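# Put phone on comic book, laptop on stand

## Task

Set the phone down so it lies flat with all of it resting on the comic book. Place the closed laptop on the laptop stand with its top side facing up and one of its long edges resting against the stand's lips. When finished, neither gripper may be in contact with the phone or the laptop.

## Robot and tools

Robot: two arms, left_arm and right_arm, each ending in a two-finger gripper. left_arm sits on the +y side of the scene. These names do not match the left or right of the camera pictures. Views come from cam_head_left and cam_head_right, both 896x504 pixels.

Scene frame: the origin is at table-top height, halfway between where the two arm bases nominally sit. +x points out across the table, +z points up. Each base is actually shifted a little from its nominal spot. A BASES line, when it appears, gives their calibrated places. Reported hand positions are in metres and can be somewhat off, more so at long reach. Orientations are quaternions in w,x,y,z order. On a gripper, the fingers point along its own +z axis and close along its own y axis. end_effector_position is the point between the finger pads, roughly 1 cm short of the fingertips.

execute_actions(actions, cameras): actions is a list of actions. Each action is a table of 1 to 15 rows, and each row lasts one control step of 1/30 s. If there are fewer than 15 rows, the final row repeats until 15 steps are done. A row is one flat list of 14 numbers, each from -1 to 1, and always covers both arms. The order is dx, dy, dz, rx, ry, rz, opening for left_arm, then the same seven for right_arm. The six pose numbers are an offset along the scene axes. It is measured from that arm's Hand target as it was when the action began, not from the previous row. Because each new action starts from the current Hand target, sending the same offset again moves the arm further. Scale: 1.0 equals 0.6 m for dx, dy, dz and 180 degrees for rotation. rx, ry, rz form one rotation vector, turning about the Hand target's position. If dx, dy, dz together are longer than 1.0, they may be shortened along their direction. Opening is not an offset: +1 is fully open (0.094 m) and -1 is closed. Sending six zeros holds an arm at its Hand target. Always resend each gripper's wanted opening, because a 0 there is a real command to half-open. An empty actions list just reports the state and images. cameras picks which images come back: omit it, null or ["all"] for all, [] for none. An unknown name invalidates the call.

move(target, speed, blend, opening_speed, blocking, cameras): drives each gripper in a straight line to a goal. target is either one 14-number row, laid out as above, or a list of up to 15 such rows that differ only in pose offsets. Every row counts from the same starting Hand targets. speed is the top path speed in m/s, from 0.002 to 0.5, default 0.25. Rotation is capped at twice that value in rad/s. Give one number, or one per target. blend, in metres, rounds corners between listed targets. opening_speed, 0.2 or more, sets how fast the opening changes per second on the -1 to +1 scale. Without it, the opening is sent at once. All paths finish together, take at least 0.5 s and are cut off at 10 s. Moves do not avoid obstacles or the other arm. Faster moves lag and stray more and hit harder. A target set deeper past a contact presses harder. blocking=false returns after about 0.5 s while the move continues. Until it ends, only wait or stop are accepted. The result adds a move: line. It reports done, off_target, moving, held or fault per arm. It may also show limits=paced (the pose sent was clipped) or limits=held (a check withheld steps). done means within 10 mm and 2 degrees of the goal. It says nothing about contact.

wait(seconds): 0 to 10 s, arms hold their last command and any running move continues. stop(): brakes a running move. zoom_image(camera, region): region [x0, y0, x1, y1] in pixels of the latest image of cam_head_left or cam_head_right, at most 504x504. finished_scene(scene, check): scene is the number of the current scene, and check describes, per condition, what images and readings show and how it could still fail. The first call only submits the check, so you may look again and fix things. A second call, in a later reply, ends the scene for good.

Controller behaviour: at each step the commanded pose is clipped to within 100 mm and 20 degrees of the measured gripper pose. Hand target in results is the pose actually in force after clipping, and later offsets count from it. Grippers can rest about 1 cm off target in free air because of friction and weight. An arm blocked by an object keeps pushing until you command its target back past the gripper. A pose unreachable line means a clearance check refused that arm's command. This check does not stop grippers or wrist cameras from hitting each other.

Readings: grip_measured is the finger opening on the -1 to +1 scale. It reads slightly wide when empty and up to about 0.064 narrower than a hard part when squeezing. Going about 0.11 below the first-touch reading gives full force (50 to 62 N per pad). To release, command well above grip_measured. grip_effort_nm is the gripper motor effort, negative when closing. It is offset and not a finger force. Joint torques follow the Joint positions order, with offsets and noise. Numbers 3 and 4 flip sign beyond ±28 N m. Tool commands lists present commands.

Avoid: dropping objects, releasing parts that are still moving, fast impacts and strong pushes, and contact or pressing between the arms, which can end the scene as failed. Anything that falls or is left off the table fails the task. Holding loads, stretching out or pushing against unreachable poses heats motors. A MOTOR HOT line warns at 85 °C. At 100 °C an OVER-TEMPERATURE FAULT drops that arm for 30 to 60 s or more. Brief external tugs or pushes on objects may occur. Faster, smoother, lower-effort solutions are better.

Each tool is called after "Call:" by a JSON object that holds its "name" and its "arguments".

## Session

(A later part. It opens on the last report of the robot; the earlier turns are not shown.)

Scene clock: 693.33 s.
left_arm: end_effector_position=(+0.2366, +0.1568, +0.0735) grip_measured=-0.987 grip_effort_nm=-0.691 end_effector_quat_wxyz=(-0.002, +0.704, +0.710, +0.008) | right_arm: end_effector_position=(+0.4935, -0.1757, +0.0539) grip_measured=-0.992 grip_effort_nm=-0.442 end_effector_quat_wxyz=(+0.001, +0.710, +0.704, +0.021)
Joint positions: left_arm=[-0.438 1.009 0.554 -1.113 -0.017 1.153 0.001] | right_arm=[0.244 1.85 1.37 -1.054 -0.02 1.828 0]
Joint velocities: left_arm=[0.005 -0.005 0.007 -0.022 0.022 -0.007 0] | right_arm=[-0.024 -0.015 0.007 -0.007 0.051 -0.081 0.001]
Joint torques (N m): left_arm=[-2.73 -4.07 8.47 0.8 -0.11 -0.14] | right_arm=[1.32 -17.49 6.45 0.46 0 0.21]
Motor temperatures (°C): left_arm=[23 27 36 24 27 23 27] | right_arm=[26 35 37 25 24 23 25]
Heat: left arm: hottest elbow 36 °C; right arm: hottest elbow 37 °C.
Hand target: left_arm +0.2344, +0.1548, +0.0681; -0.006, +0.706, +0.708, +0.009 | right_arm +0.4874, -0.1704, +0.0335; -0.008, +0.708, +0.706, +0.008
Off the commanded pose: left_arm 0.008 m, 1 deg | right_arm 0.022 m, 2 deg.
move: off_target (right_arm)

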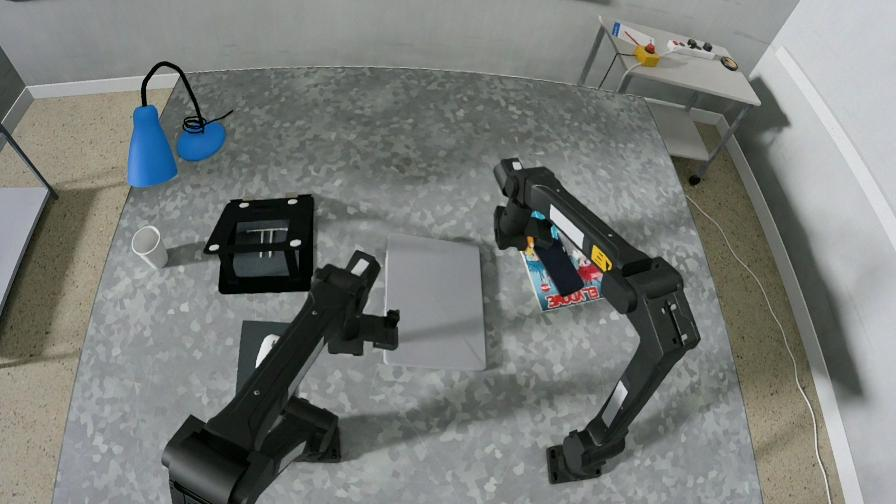

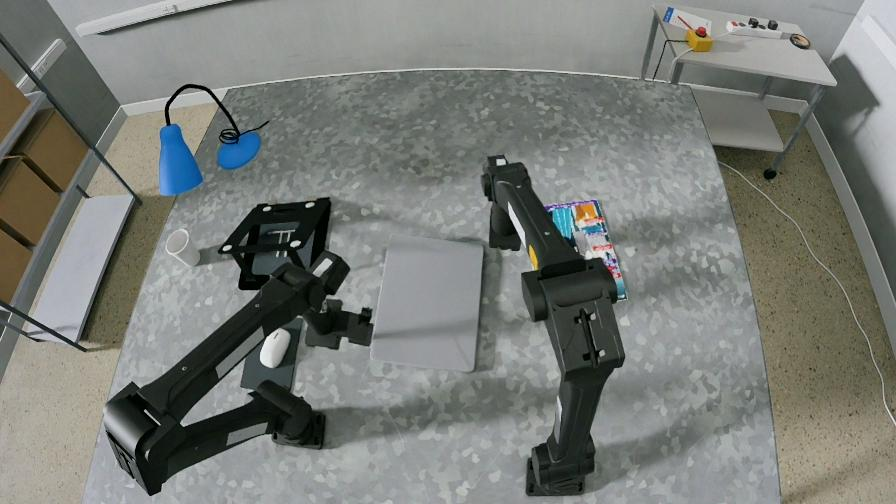

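Call:
{"name": "move", "arguments": {"target": [0,0,-0.085,0,0,0,-1,0,0,-0.05,0,0,0,-1], "speed": 0.1, "cameras": []}}

Call:
{"name": "move", "arguments": {"target": [[0,-0.085,0,0,0,0,-1,0,0.061,0,0,0,0,-1],[-0.05,-0.155,0,0,0,0.094,-1,0.048,0.131,0.01,0,0,0.094,-1]], "speed": 0.08, "blend": 0.01}}

Call:
{"name": "zoom_image", "arguments": {"camera": "cam_head_left", "region": [300, 180, 580, 400]}}

Scene clock: 699.37 s.
left_arm: end_effector_position=(+0.2365, +0.1563, +0.0223) grip_measured=-0.987 grip_effort_nm=-0.686 end_effector_quat_wxyz=(-0.002, +0.704, +0.710, +0.008) | right_arm: end_effector_position=(+0.4932, -0.1758, +0.0216) grip_measured=-0.992 grip_effort_nm=-0.447 end_effector_quat_wxyz=(+0.000, +0.710, +0.704, +0.019)
Joint positions: left_arm=[-0.44 1.121 0.465 -0.913 -0.017 1.15 0.001] | right_arm=[0.244 1.893 1.339 -0.984 -0.02 1.828 0]
Joint velocities: left_arm=[-0.005 -0.015 0.002 0.007 0.037 -0.007 0] | right_arm=[-0.015 -0.005 -0.017 -0.007 0.022 0.007 0.001]
Joint torques (N m): left_arm=[-2.26 -4.89 7.56 0.83 -0.07 -0.11] | right_arm=[1.32 -18.43 6.49 0.44 0 0.21]
Motor temperatures (°C): left_arm=[23 27 36 24 27 23 27] | right_arm=[26 36 37 25 24 23 25]
Heat: left arm: hottest elbow 36 °C; right arm: hottest elbow 37 °C.
Hand target: left_arm +0.2334, +0.1546, +0.0173; -0.006, +0.706, +0.708, +0.009 | right_arm +0.4871, -0.1709, +0.0033; -0.008, +0.708, +0.706, +0.008
Off the commanded pose: left_arm 0.006 m, 1 deg | right_arm 0.020 m, 2 deg.
move: off_target (right_arm)
No camera images: "cameras" was empty.

Scene clock: 702.63 s.
left_arm: end_effector_position=(+0.1886, +0.0838, +0.0093) grip_measured=-0.987 grip_effort_nm=-0.691 end_effector_quat_wxyz=(-0.025, +0.592, +0.805, +0.012) | right_arm: end_effector_position=(+0.5072, -0.1115, +0.0148) grip_measured=-0.992 grip_effort_nm=-0.442 end_effector_quat_wxyz=(-0.007, +0.610, +0.793, +0.005)
Joint positions: left_arm=[-0.832 1.205 0.479 -0.897 -0.015 0.464 0.001] | right_arm=[0.348 1.992 1.479 -1.056 -0.018 1.664 0]
Joint velocities: left_arm=[-0.005 -0.015 -0.022 -0.017 0.037 -0.007 0] | right_arm=[-0.024 -0.005 0.002 -0.012 0.081 0.007 0]
Joint torques (N m): left_arm=[-2.61 -5.13 12.33 0.7 0.16 -0.08] | right_arm=[2.26 -18.55 10.77 -0.24 -0.09 0.09]
Motor temperatures (°C): left_arm=[23 27 36 24 27 23 27] | right_arm=[26 35 37 25 24 23 25]
Heat: left arm: hottest elbow 36 °C; right arm: hottest elbow 37 °C.
Hand target: left_arm +0.2028, +0.0618, +0.0181; -0.006, +0.594, +0.804, +0.007 | right_arm +0.5165, -0.0925, +0.0079; -0.010, +0.597, +0.802, +0.006
Off the commanded pose: left_arm 0.028 m, 2 deg | right_arm 0.022 m, 2 deg.
move: off_target (left_arm, right_arm)

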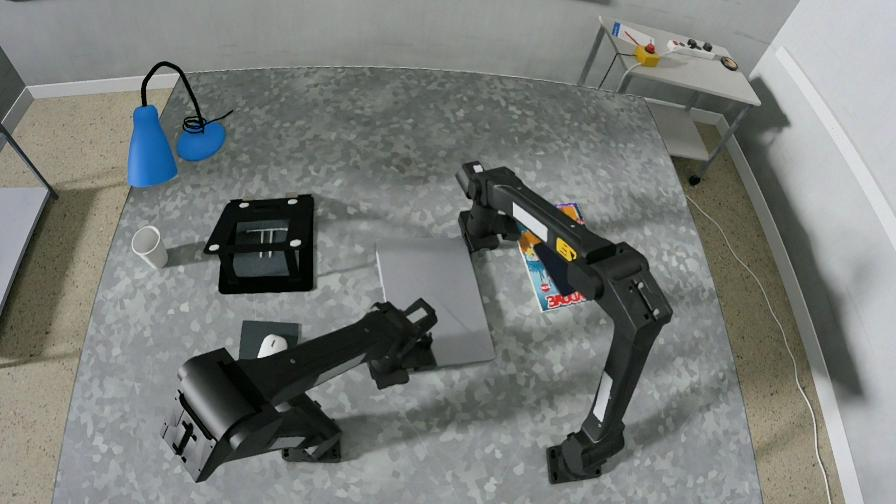

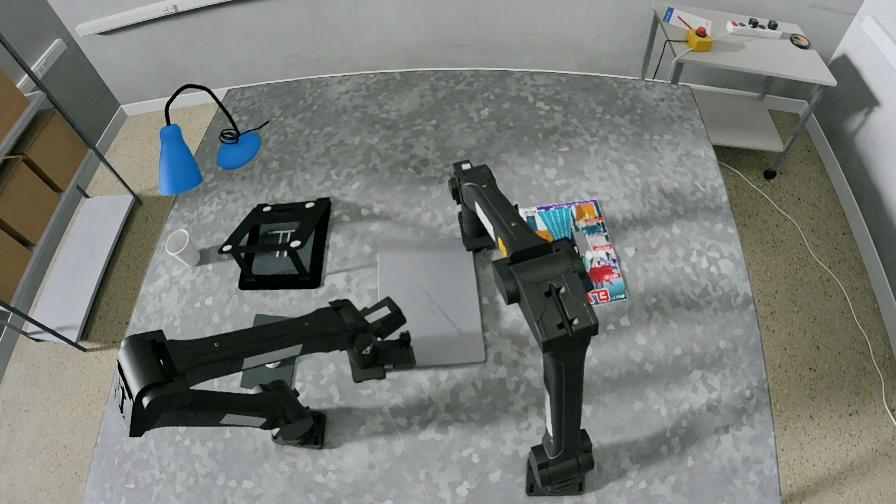

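Scaled by 1.800.

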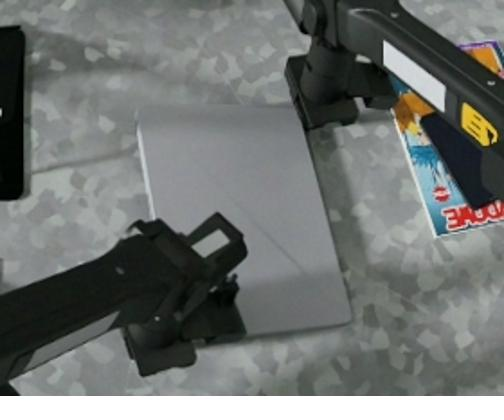

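Call:
{"name": "move", "arguments": {"target": [-0.01,-0.096,0.008,0,0,0.111,-1,0.027,0.0975,0.005,0,0,0.111,-1], "speed": 0.08}}

Call:
{"name": "zoom_image", "arguments": {"camera": "cam_head_left", "region": [300, 180, 580, 400]}}

Scene clock: 713.03 s.
left_arm: end_effector_position=(+0.1803, +0.0326, +0.0101) grip_measured=-0.987 grip_effort_nm=-0.681 end_effector_quat_wxyz=(-0.031, +0.445, +0.895, +0.017) | right_arm: end_effector_position=(+0.5265, -0.0520, +0.0167) grip_measured=-0.992 grip_effort_nm=-0.442 end_effector_quat_wxyz=(-0.008, +0.461, +0.887, +0.004)
Joint positions: left_arm=[-0.985 1.319 0.574 -0.897 0 -0.032 0.001] | right_arm=[0.429 2.089 1.647 -1.132 -0.016 1.392 0]
Joint velocities: left_arm=[-0.015 -0.005 0.002 0.007 0.066 -0.022 0.001] | right_arm=[-0.005 -0.024 -0.002 -0.002 -0.051 -0.007 0]
Joint torques (N m): left_arm=[-2.32 -6.71 13.3 0.47 -0.03 -0.08] | right_arm=[1.96 -20.6 11.1 -0.38 -0.12 0.04]
Motor temperatures (°C): left_arm=[23 27 37 24 27 23 27] | right_arm=[26 36 39 25 24 23 25]
Heat: left arm: hottest elbow 37 °C; right arm: hottest elbow 39 °C.
Hand target: left_arm +0.1963, +0.0042, +0.0230; -0.006, +0.445, +0.895, +0.005 | right_arm +0.5331, -0.0340, +0.0097; -0.011, +0.448, +0.894, +0.004
Off the commanded pose: left_arm 0.035 m, 3 deg | right_arm 0.020 m, 2 deg.
move: off_target (left_arm, right_arm)

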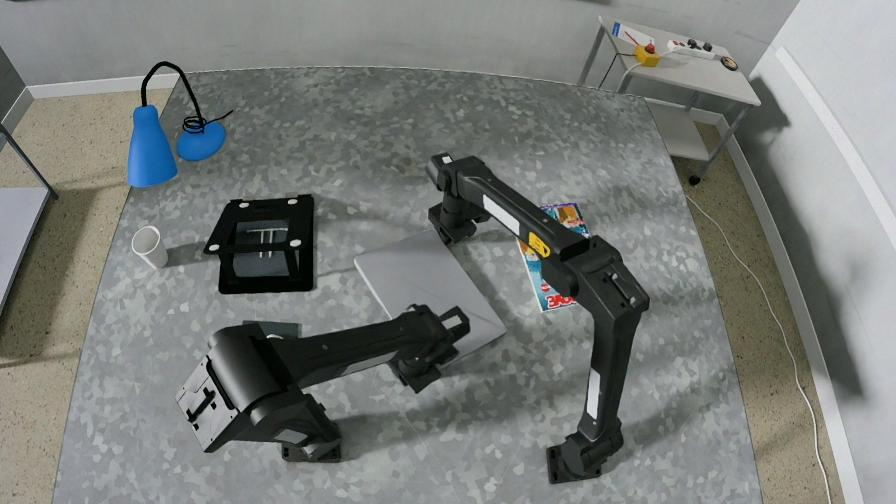

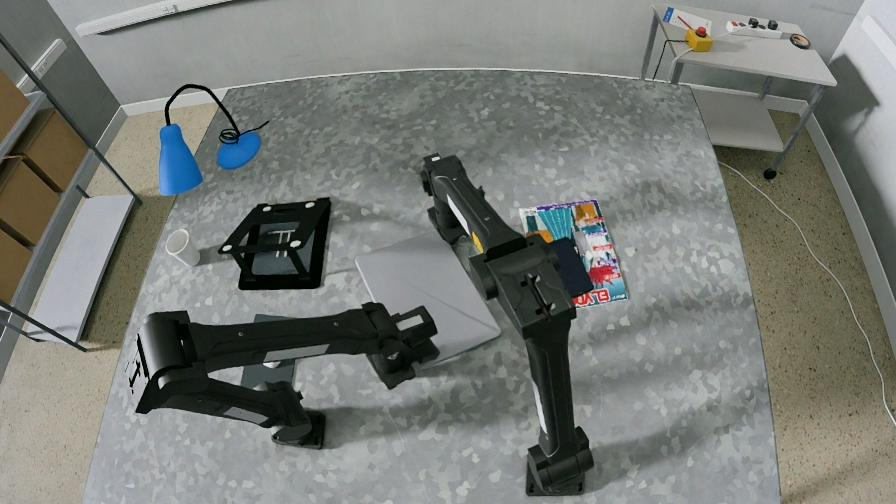

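Scaled by 1.800.

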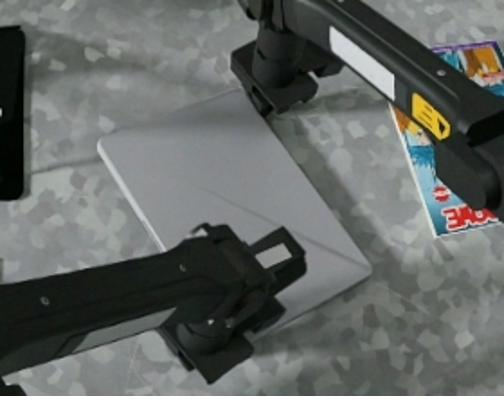

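Call:
{"name": "execute_actions", "arguments": {"actions": []}}

Scene clock: 726.53 s.
left_arm: end_effector_position=(+0.1802, +0.0326, +0.0101) grip_measured=-0.987 grip_effort_nm=-0.686 end_effector_quat_wxyz=(-0.031, +0.445, +0.895, +0.017) | right_arm: end_effector_position=(+0.5265, -0.0520, +0.0167) grip_measured=-0.992 grip_effort_nm=-0.442 end_effector_quat_wxyz=(-0.008, +0.461, +0.887, +0.004)
Joint positions: left_arm=[-0.985 1.319 0.574 -0.897 0 -0.032 0.001] | right_arm=[0.429 2.089 1.647 -1.132 -0.016 1.392 0]
Joint velocities: left_arm=[0.015 0.005 -0.007 -0.027 -0.022 -0.022 -0.002] | right_arm=[0.005 -0.005 -0.002 0.002 -0.007 -0.051 0]
Joint torques (N m): left_arm=[-2.43 -7.3 13.42 0.28 -0.02 -0.14] | right_arm=[1.9 -20.6 11.1 -0.36 -0.11 0.08]
Motor temperatures (°C): left_arm=[23 27 38 24 27 23 27] | right_arm=[26 36 41 25 24 23 25]
Heat: left arm: hottest elbow 38 °C; right arm: hottest elbow 41 °C.
Hand target: left_arm +0.1962, +0.0042, +0.0230; -0.006, +0.446, +0.895, +0.005 | right_arm +0.5331, -0.0340, +0.0097; -0.011, +0.448, +0.894, +0.004
Tool commands: left_gripper/opening=-1.0 right_gripper/opening=-1.0
Off the commanded pose: left_arm 0.035 m, 3 deg | right_arm 0.020 m, 2 deg.

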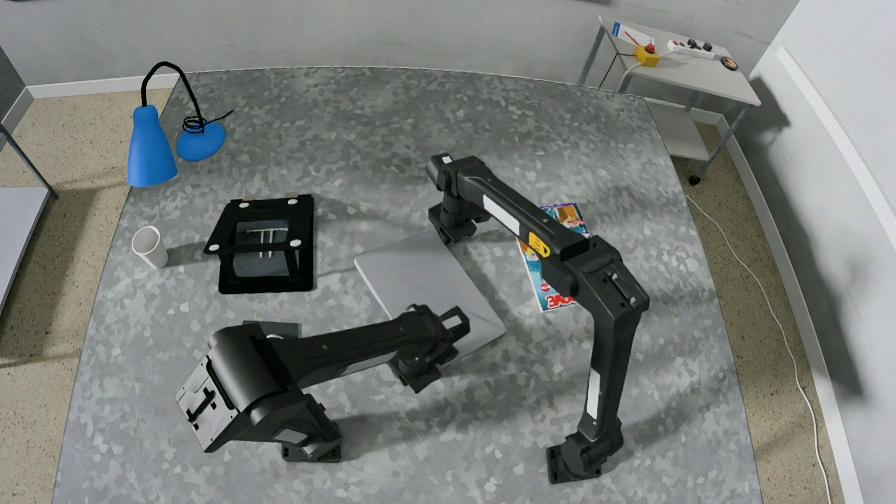

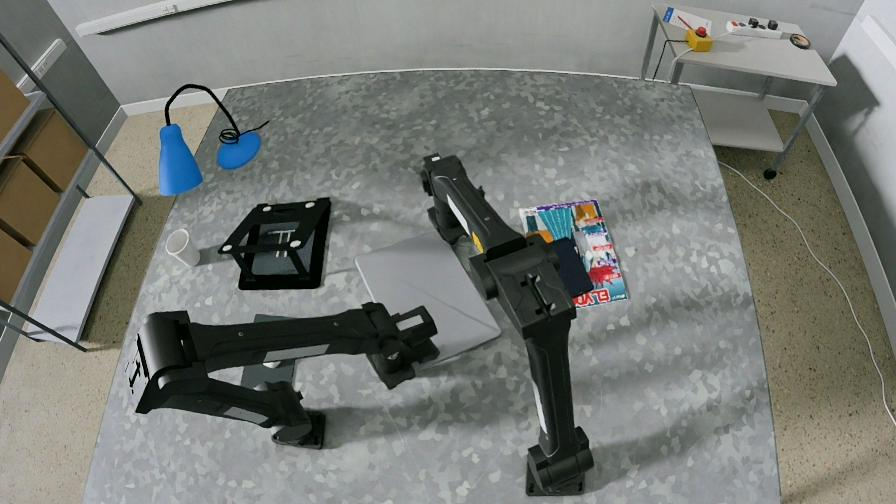

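Call:
{"name": "move", "arguments": {"target": [0.005,-0.05,0,0,0,0.07,-1,0.0,0.09,0,0,0,0.09,-1], "speed": 0.08}}

Scene clock: 737.83 s.
left_arm: end_effector_position=(+0.1851, +0.0023, +0.0116) grip_measured=-0.987 grip_effort_nm=-0.686 end_effector_quat_wxyz=(-0.029, +0.345, +0.938, +0.020) | right_arm: end_effector_position=(+0.5313, +0.0003, +0.0179) grip_measured=-0.992 grip_effort_nm=-0.437 end_effector_quat_wxyz=(-0.007, +0.333, +0.943, +0.004)
Joint positions: left_arm=[-1.03 1.39 0.647 -0.897 0.003 -0.298 0.001] | right_arm=[0.499 2.158 1.77 -1.187 -0.016 1.185 0]
Joint velocities: left_arm=[-0.005 -0.005 -0.002 -0.007 -0.007 -0.051 0] | right_arm=[-0.005 -0.005 0.007 -0.007 0.007 0.022 0]
Joint torques (N m): left_arm=[-1.9 -8.64 12.98 0.46 0 -0.12] | right_arm=[2.2 -21.66 11.26 -0.44 -0.07 0.1]
Motor temperatures (°C): left_arm=[23 27 39 24 26 23 27] | right_arm=[26 37 42 25 24 23 25]
Heat: left arm: hottest elbow 39 °C; right arm: hottest elbow 42 °C.
Hand target: left_arm +0.1989, -0.0259, +0.0230; -0.007, +0.345, +0.939, +0.004 | right_arm +0.5335, +0.0200, +0.0088; -0.012, +0.318, +0.948, +0.002
Off the commanded pose: left_arm 0.033 m, 3 deg | right_arm 0.021 m, 2 deg.
move: off_target (left_arm, right_arm)

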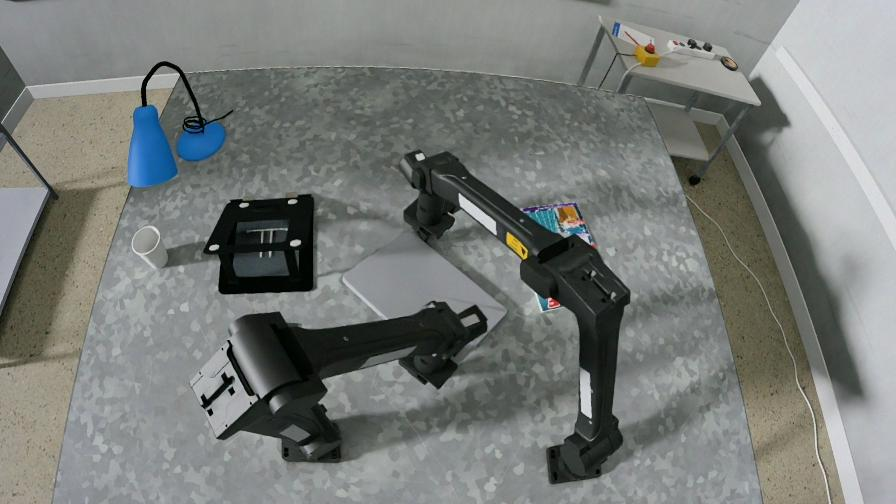

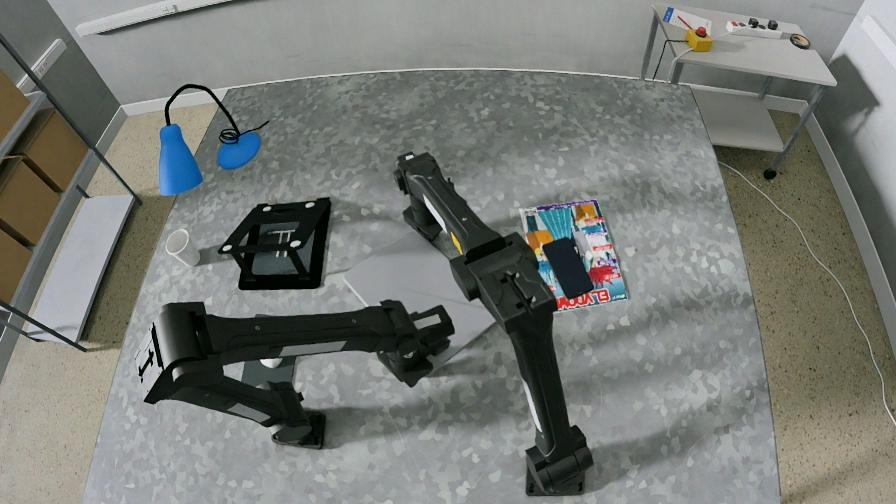

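Call:
{"name": "move", "arguments": {"target": [0.003,-0.035,0,0,0,0.07,-1,0.0,0.08,0,0,0,0.07,-1], "speed": 0.08}}

Call:
{"name": "zoom_image", "arguments": {"camera": "cam_head_left", "region": [320, 120, 640, 400]}}

Scene clock: 744.47 s.
left_arm: end_effector_position=(+0.1888, -0.0197, +0.0125) grip_measured=-0.987 grip_effort_nm=-0.686 end_effector_quat_wxyz=(-0.025, +0.239, +0.971, +0.021) | right_arm: end_effector_position=(+0.5308, +0.0480, +0.0179) grip_measured=-0.992 grip_effort_nm=-0.432 end_effector_quat_wxyz=(-0.010, +0.226, +0.974, +0.000)
Joint positions: left_arm=[-1.057 1.437 0.699 -0.897 0.007 -0.546 0.001] | right_arm=[0.563 2.23 1.898 -1.253 -0.014 1.025 0]
Joint velocities: left_arm=[-0.005 -0.005 -0.007 -0.002 -0.037 0.022 0.001] | right_arm=[-0.005 0.005 0.002 -0.012 -0.051 -0.007 0]
Joint torques (N m): left_arm=[-3.14 -9.29 12.68 0.81 -0.05 -0.12] | right_arm=[2.14 -22.59 11.81 -0.31 -0.06 0.11]
Motor temperatures (°C): left_arm=[23 27 39 24 26 23 27] | right_arm=[26 37 42 25 24 23 25]
Heat: left arm: hottest elbow 39 °C; right arm: hottest elbow 42 °C.
Hand target: left_arm +0.2005, -0.0471, +0.0231; -0.007, +0.240, +0.971, +0.003 | right_arm +0.5341, +0.0680, +0.0081; -0.012, +0.212, +0.977, +0.000
Off the commanded pose: left_arm 0.031 m, 3 deg | right_arm 0.022 m, 2 deg.
move: off_target (left_arm, right_arm)

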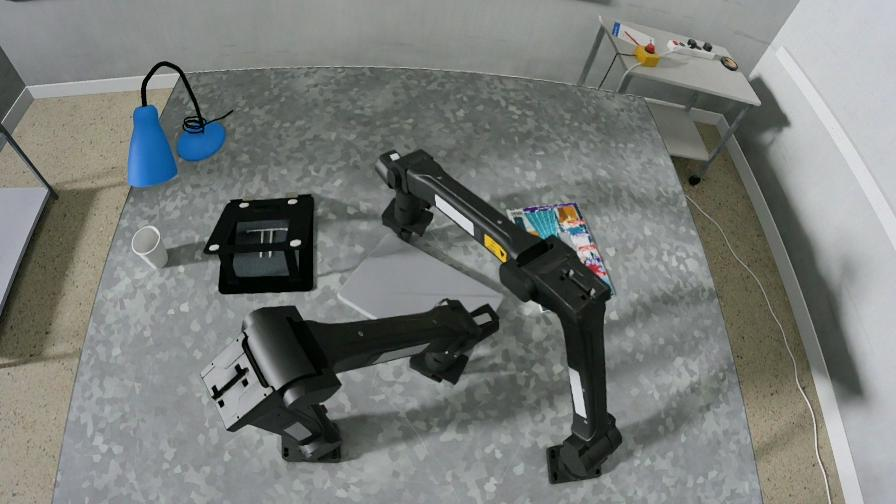

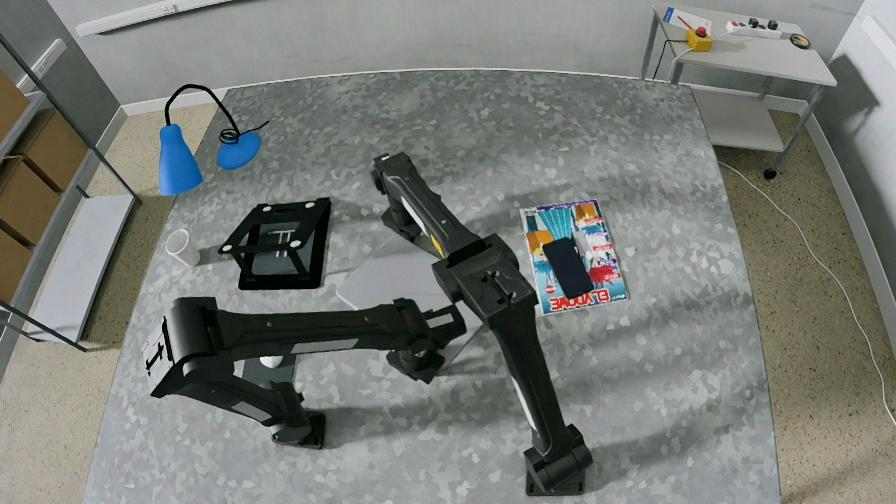

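Scaled by 1.575.

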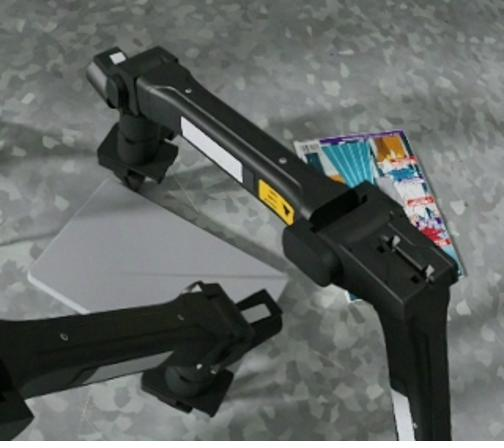

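Call:
{"name": "move", "arguments": {"target": [0.005,-0.025,0,0,0,0.06,-1,-0.015,0.07,0,0,0,0.06,-1], "speed": 0.08}}

Call:
{"name": "zoom_image", "arguments": {"camera": "cam_head_left", "region": [320, 120, 640, 400]}}

Scene clock: 749.30 s.
left_arm: end_effector_position=(+0.1929, -0.0352, +0.0127) grip_measured=-0.987 grip_effort_nm=-0.681 end_effector_quat_wxyz=(-0.022, +0.146, +0.989, +0.021) | right_arm: end_effector_position=(+0.5244, +0.0903, +0.0184) grip_measured=-0.992 grip_effort_nm=-0.437 end_effector_quat_wxyz=(-0.010, +0.134, +0.991, -0.001)
Joint positions: left_arm=[-1.07 1.472 0.738 -0.897 0.009 -0.748 0.001] | right_arm=[0.621 2.285 1.998 -1.3 -0.012 0.894 0]
Joint velocities: left_arm=[0.005 0.005 0.027 -0.007 -0.051 -0.022 0] | right_arm=[-0.005 -0.005 -0.017 -0.007 0.007 0.007 0.001]
Joint torques (N m): left_arm=[-1.9 -9.93 12.9 0.51 -0.04 -0.11] | right_arm=[2.02 -23.36 11.95 -0.35 -0.05 0.11]
Motor temperatures (°C): left_arm=[23 27 39 24 26 23 27] | right_arm=[26 37 42 25 24 23 25]
Heat: left arm: hottest elbow 39 °C; right arm: hottest elbow 42 °C.
Hand target: left_arm +0.2034, -0.0620, +0.0230; -0.007, +0.147, +0.989, +0.002 | right_arm +0.5254, +0.1101, +0.0072; -0.013, +0.119, +0.993, -0.001
Off the commanded pose: left_arm 0.031 m, 3 deg | right_arm 0.022 m, 2 deg.
move: off_target (left_arm, right_arm)

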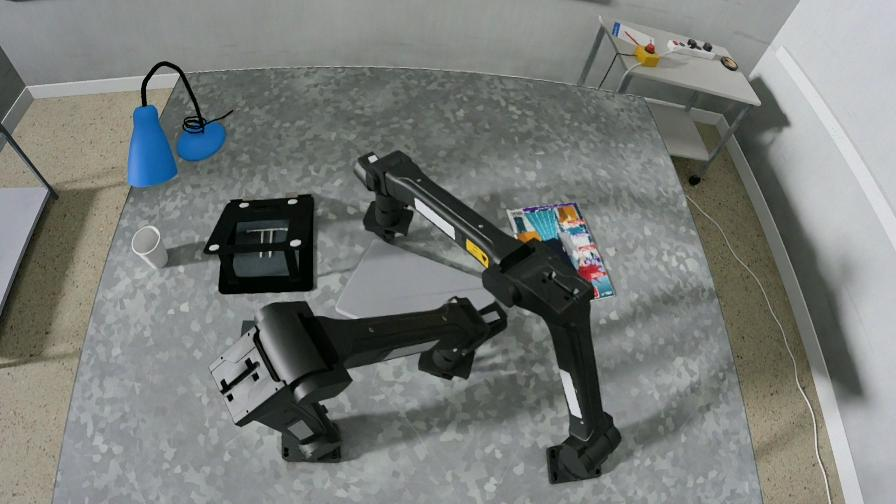

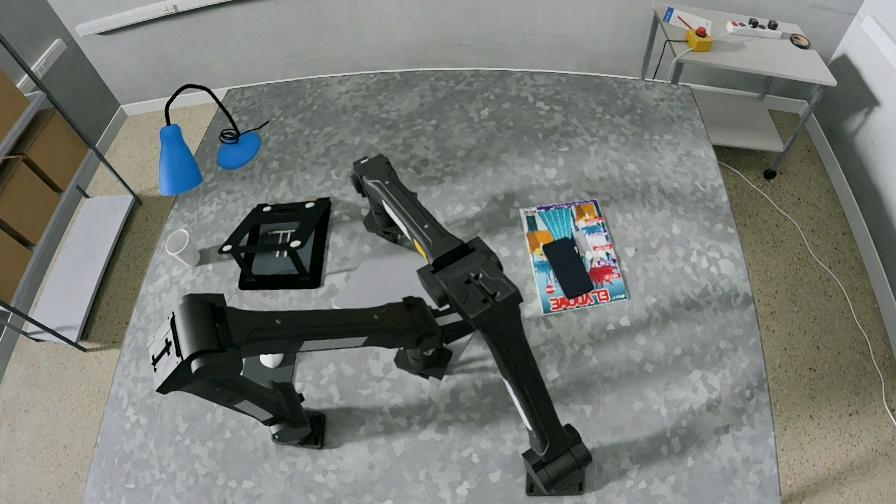

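Scaled by 1.575.

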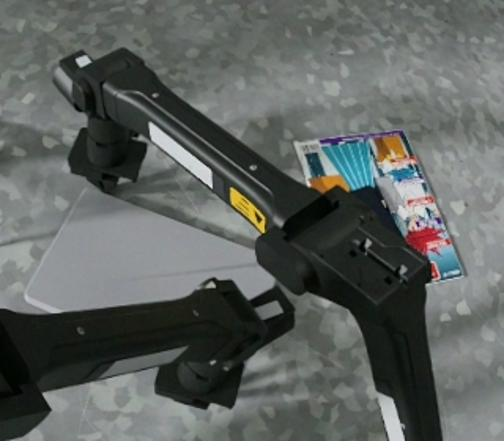

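Call:
{"name": "move", "arguments": {"target": [[-0.09,0,0,0,0,0,-1,0,-0.03,0.0,0,0,0,-1],[-0.09,0.0,0.3,0,0,0,-1,0,-0.03,0,0,0,0,-1],[-0.09,0.4,0.4,0,0,0,-1,0,-0.03,0,0,0,0,-1]], "speed": 0.2}}

Scene clock: 754.47 s.
left_arm: end_effector_position=(+0.1431, -0.0366, +0.0650) grip_measured=-0.987 grip_effort_nm=-0.681 end_effector_quat_wxyz=(-0.024, +0.148, +0.988, +0.027) | right_arm: end_effector_position=(+0.5246, +0.0904, +0.0184) grip_measured=-0.992 grip_effort_nm=-0.432 end_effector_quat_wxyz=(-0.010, +0.123, +0.992, +0.000)
Joint positions: left_arm=[-1.212 1.323 0.759 -1.078 0.015 -0.886 0.001] | right_arm=[0.621 2.285 1.998 -1.299 -0.012 0.873 0]
Joint velocities: left_arm=[0.005 -0.005 0.007 -0.007 -0.007 -0.051 -0.001] | right_arm=[0.005 -0.015 -0.002 -0.027 0.007 -0.125 0.001]
Joint torques (N m): left_arm=[-1.61 -9.11 7.84 0.46 -0.05 0.03] | right_arm=[0.62 -25.82 8.08 0.4 -0.03 0.09]
Motor temperatures (°C): left_arm=[23 27 39 24 26 23 27] | right_arm=[26 38 43 25 24 23 25]
Heat: left arm: hottest elbow 39 °C; right arm: hottest elbow 43 °C.
Hand target: left_arm +0.1425, -0.0350, +0.0587; -0.027, +0.148, +0.988, +0.030 | right_arm +0.5252, +0.0920, +0.0076; -0.013, +0.119, +0.993, -0.001
Off the commanded pose: left_arm 0.292 m, 3 deg | right_arm 0.011 m, 1 deg.
move: held (left_arm; a check stopped the path), off_target (right_arm); path passed 1 of 3 targets; limits=held
pose unreachable (left arm): on one or more control steps of this call, first in action 0 (counted from 0), this arm could not follow its commanded pose, so it was not sent that pose on those steps. It may still have moved: this result reports where it is.
cause: moving toward the commanded pose would bring a part of the arm too close to another arm (this arm's wrist (the part past joint 4) and the right arm's upper arm (the part past joint 2), along the way the arms are being sent, or toward where that arm still pushes).

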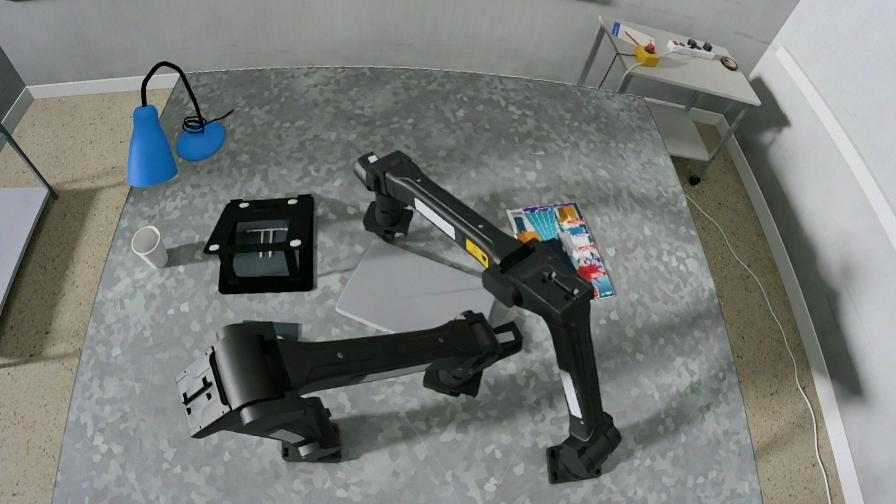

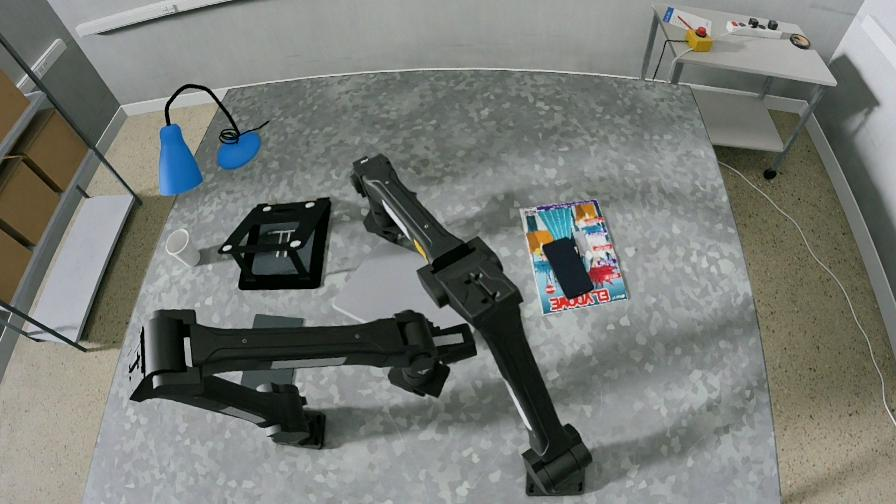

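Call:
{"name": "move", "arguments": {"target": [[0,0.15,0.05,0,0,0,-1,0,0,0.0,0,0,0,-1],[0,0.45,0.25,0,0,0,-1,0,0,0,0,0,0,-1]], "speed": 0.2, "blend": 0.03}}

Scene clock: 759.20 s.
left_arm: end_effector_position=(+0.1426, +0.2355, +0.1770) grip_measured=-0.987 grip_effort_nm=-0.681 end_effector_quat_wxyz=(+0.013, +0.153, +0.988, +0.028) | right_arm: end_effector_position=(+0.5246, +0.0904, +0.0184) grip_measured=-0.992 grip_effort_nm=-0.432 end_effector_quat_wxyz=(-0.010, +0.123, +0.992, +0.000)
Joint positions: left_arm=[-0.177 0.51 0.635 -1.67 -0.057 0.16 0.001] | right_arm=[0.621 2.285 1.998 -1.299 -0.012 0.873 0]
Joint velocities: left_arm=[0.005 0.005 -0.002 0.007 -0.066 0.066 0] | right_arm=[0.005 0.005 -0.007 0.002 -0.051 0.007 0.001]
Joint torques (N m): left_arm=[-0.15 -0.38 16.96 -0.06 0.14 0.09] | right_arm=[0.62 -25.76 8.06 0.4 -0.03 0.09]
Motor temperatures (°C): left_arm=[23 27 39 24 26 23 27] | right_arm=[26 39 42 25 24 23 25]
Heat: left arm: hottest elbow 39 °C; right arm: hottest elbow 42 °C.
Hand target: left_arm +0.1483, +0.2353, +0.2091; -0.029, +0.147, +0.988, +0.033 | right_arm +0.5252, +0.0920, +0.0076; -0.013, +0.119, +0.993, -0.001
Off the commanded pose: left_arm 0.032 m, 5 deg | right_arm 0.011 m, 1 deg.
joint sent to its limit (left arm) — joint 4 (wrist pitch), lower limit. The joint targets are off in position and orientation.
move: off_target (left_arm, right_arm)

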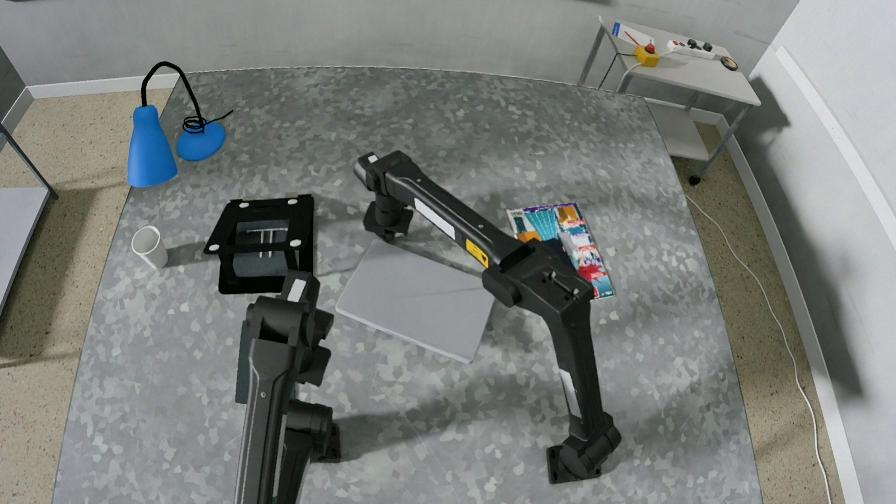

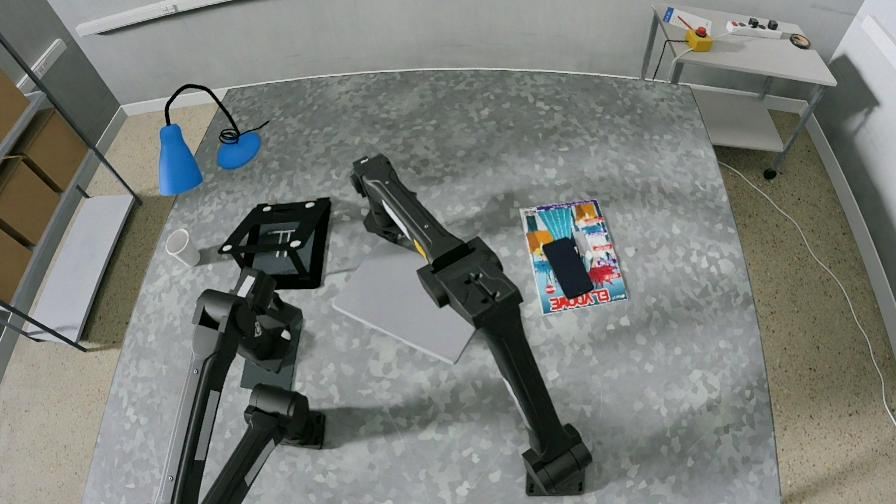

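Call:
{"name": "move", "arguments": {"target": [0,0,0,0,0,0,-1,-0.17,0.035,0.0,0,0,0.07,-1], "speed": 0.08}}

Call:
{"name": "zoom_image", "arguments": {"camera": "cam_head_left", "region": [300, 180, 620, 460]}}

Scene clock: 766.13 s.
left_arm: end_effector_position=(+0.1426, +0.2355, +0.1770) grip_measured=-0.987 grip_effort_nm=-0.681 end_effector_quat_wxyz=(+0.013, +0.154, +0.988, +0.028) | right_arm: end_effector_position=(+0.4464, +0.1127, +0.0160) grip_measured=-0.992 grip_effort_nm=-0.437 end_effector_quat_wxyz=(+0.005, +0.026, +1.000, +0.007)
Joint positions: left_arm=[-0.177 0.51 0.635 -1.67 -0.057 0.161 0.001] | right_arm=[0.723 2.137 1.728 -1.145 -0.004 0.781 0]
Joint velocities: left_arm=[-0.015 -0.024 -0.012 -0.007 0.051 -0.051 0] | right_arm=[-0.005 -0.015 -0.002 -0.002 -0.037 -0.11 0]
Joint torques (N m): left_arm=[-0.56 -0.32 17.02 -0.12 0.1 0.05] | right_arm=[2.2 -25.29 5.01 -0.06 -0.24 0.08]
Motor temperatures (°C): left_arm=[23 27 39 24 26 23 27] | right_arm=[26 40 42 25 24 23 25]
Heat: left arm: hottest elbow 39 °C; right arm: hottest elbow 42 °C.
Hand target: left_arm +0.1483, +0.2354, +0.2091; -0.029, +0.147, +0.988, +0.033 | right_arm +0.4232, +0.1143, +0.0072; -0.013, +0.010, +1.000, -0.003
Off the commanded pose: left_arm 0.033 m, 5 deg | right_arm 0.025 m, 3 deg.
joint sent to its limit (left arm) — joint 4 (wrist pitch), lower limit. The joint targets are off in position and orientation.
move: off_target (left_arm, right_arm)

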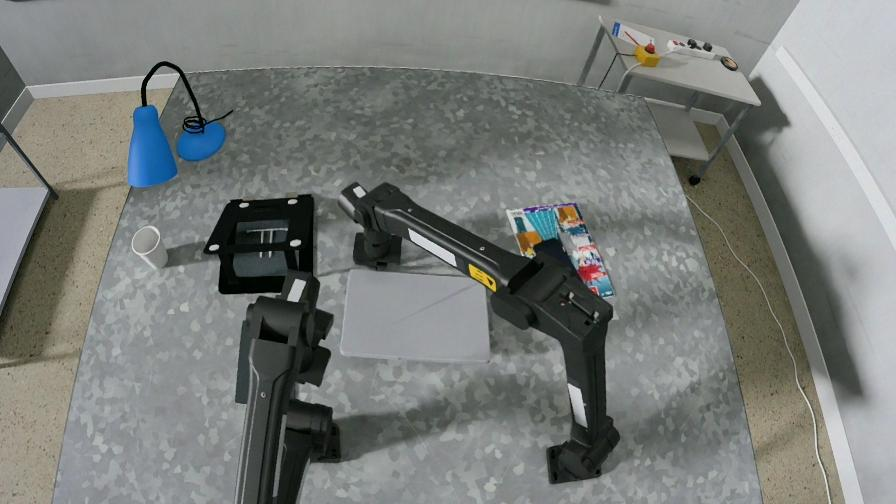

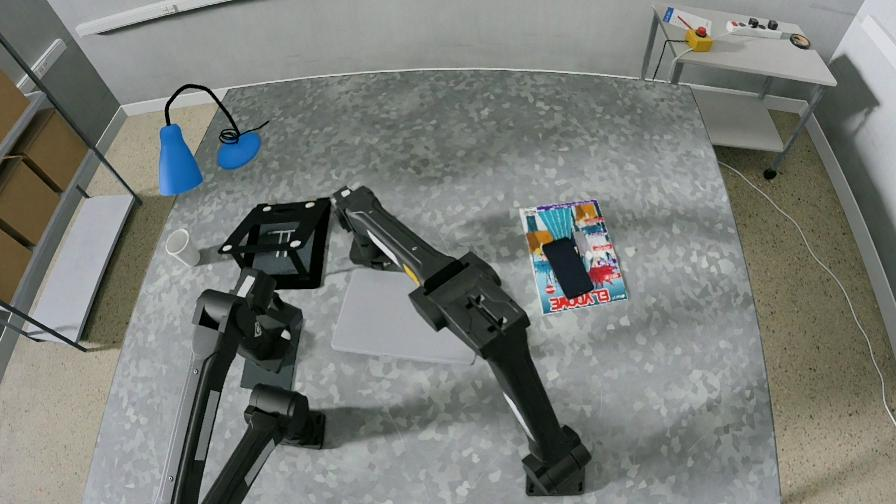

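Scaled by 1.575.

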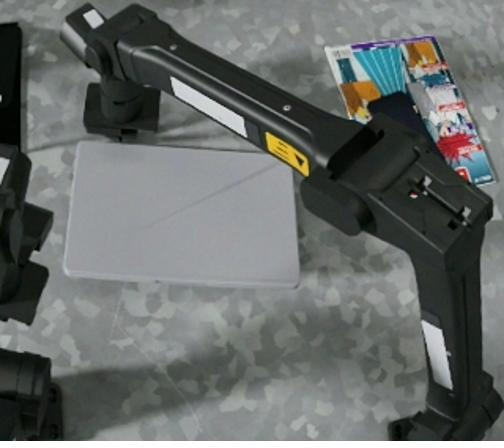

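Call:
{"name": "zoom_image", "arguments": {"camera": "cam_head_left", "region": [190, 175, 340, 305]}}

Call:
{"name": "zoom_image", "arguments": {"camera": "cam_head_right", "region": [200, 175, 350, 305]}}

Scaled by 3.360.

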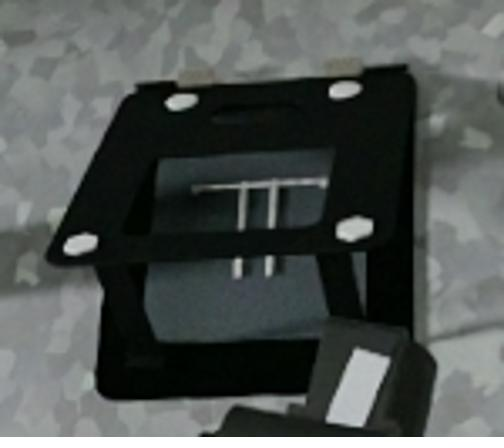

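Scaled by 3.360.

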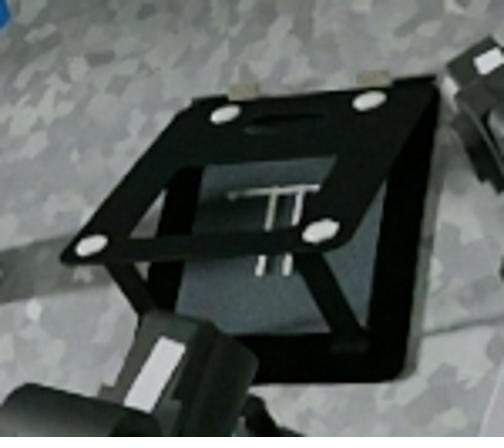

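Call:
{"name": "zoom_image", "arguments": {"camera": "cam_head_left", "region": [330, 320, 510, 380]}}

Call:
{"name": "zoom_image", "arguments": {"camera": "cam_head_left", "region": [320, 170, 480, 300]}}

Scaled by 2.800.

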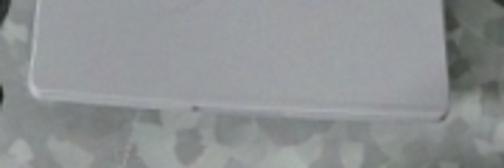

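Scaled by 3.150.

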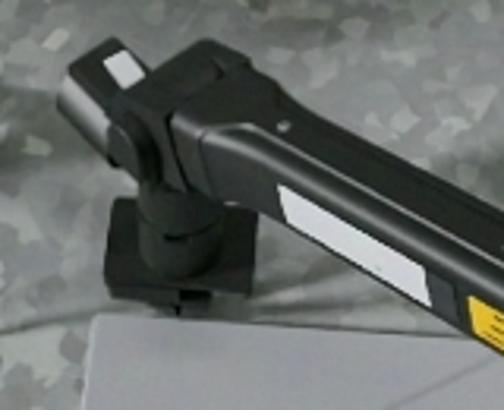

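Call:
{"name": "move", "arguments": {"target": [[0,0,-0.05,0,0,0,-1,0.11,0,0.0,0,0,0,-1],[0,0,-0.05,0,0,0,-1,0.11,0,0.4,0,0,0,-1],[0,0,-0.05,0,0,0,-1,-0.15,-0.6,0.4,0,0,0,-1]], "speed": 0.2, "blend": 0.03}}

Scene clock: 852.77 s.
left_arm: end_effector_position=(+0.1458, +0.2361, +0.1706) grip_measured=-0.987 grip_effort_nm=-0.681 end_effector_quat_wxyz=(-0.023, +0.148, +0.988, +0.031) | right_arm: end_effector_position=(+0.3333, -0.2378, +0.2539) grip_measured=-0.992 grip_effort_nm=-0.437 end_effector_quat_wxyz=(-0.013, +0.008, +1.000, -0.004)
Joint positions: left_arm=[-0.177 0.582 0.635 -1.67 -0.063 0.148 0.001] | right_arm=[0.198 1.321 1.283 -1.559 0.002 0.22 0]
Joint velocities: left_arm=[-0.015 -0.024 -0.012 0.007 0.007 0.022 0] | right_arm=[-0.015 -0.005 -0.007 -0.012 -0.051 -0.007 -0.001]
Joint torques (N m): left_arm=[-1.96 -0.44 12.26 -0.16 -0.2 -0.07] | right_arm=[-0.15 -13.1 7.28 0.34 -0.04 0.04]
Motor temperatures (°C): left_arm=[23 27 42 24 26 23 28] | right_arm=[26 45 36 25 24 23 25]
Heat: left arm: hottest elbow 42 °C; right arm: hottest shoulder 45 °C.
Hand target: left_arm +0.1478, +0.2352, +0.1789; -0.029, +0.148, +0.988, +0.034 | right_arm +0.3309, -0.2417, +0.2530; -0.009, +0.010, +1.000, -0.002
Off the commanded pose: left_arm 0.009 m, 1 deg | right_arm 0.010 m, 0 deg.
joint sent to its limit (left arm) — joint 4 (wrist pitch), lower limit. The joint targets still meet the commanded pose.
move: done

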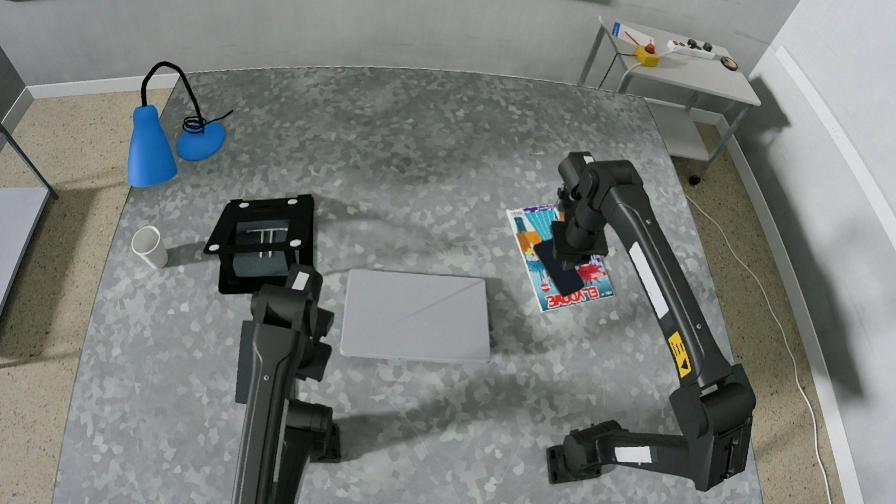

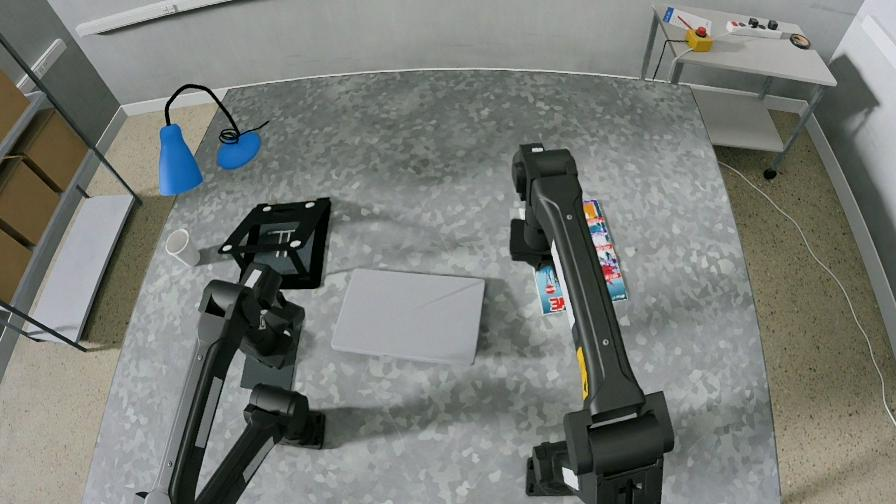

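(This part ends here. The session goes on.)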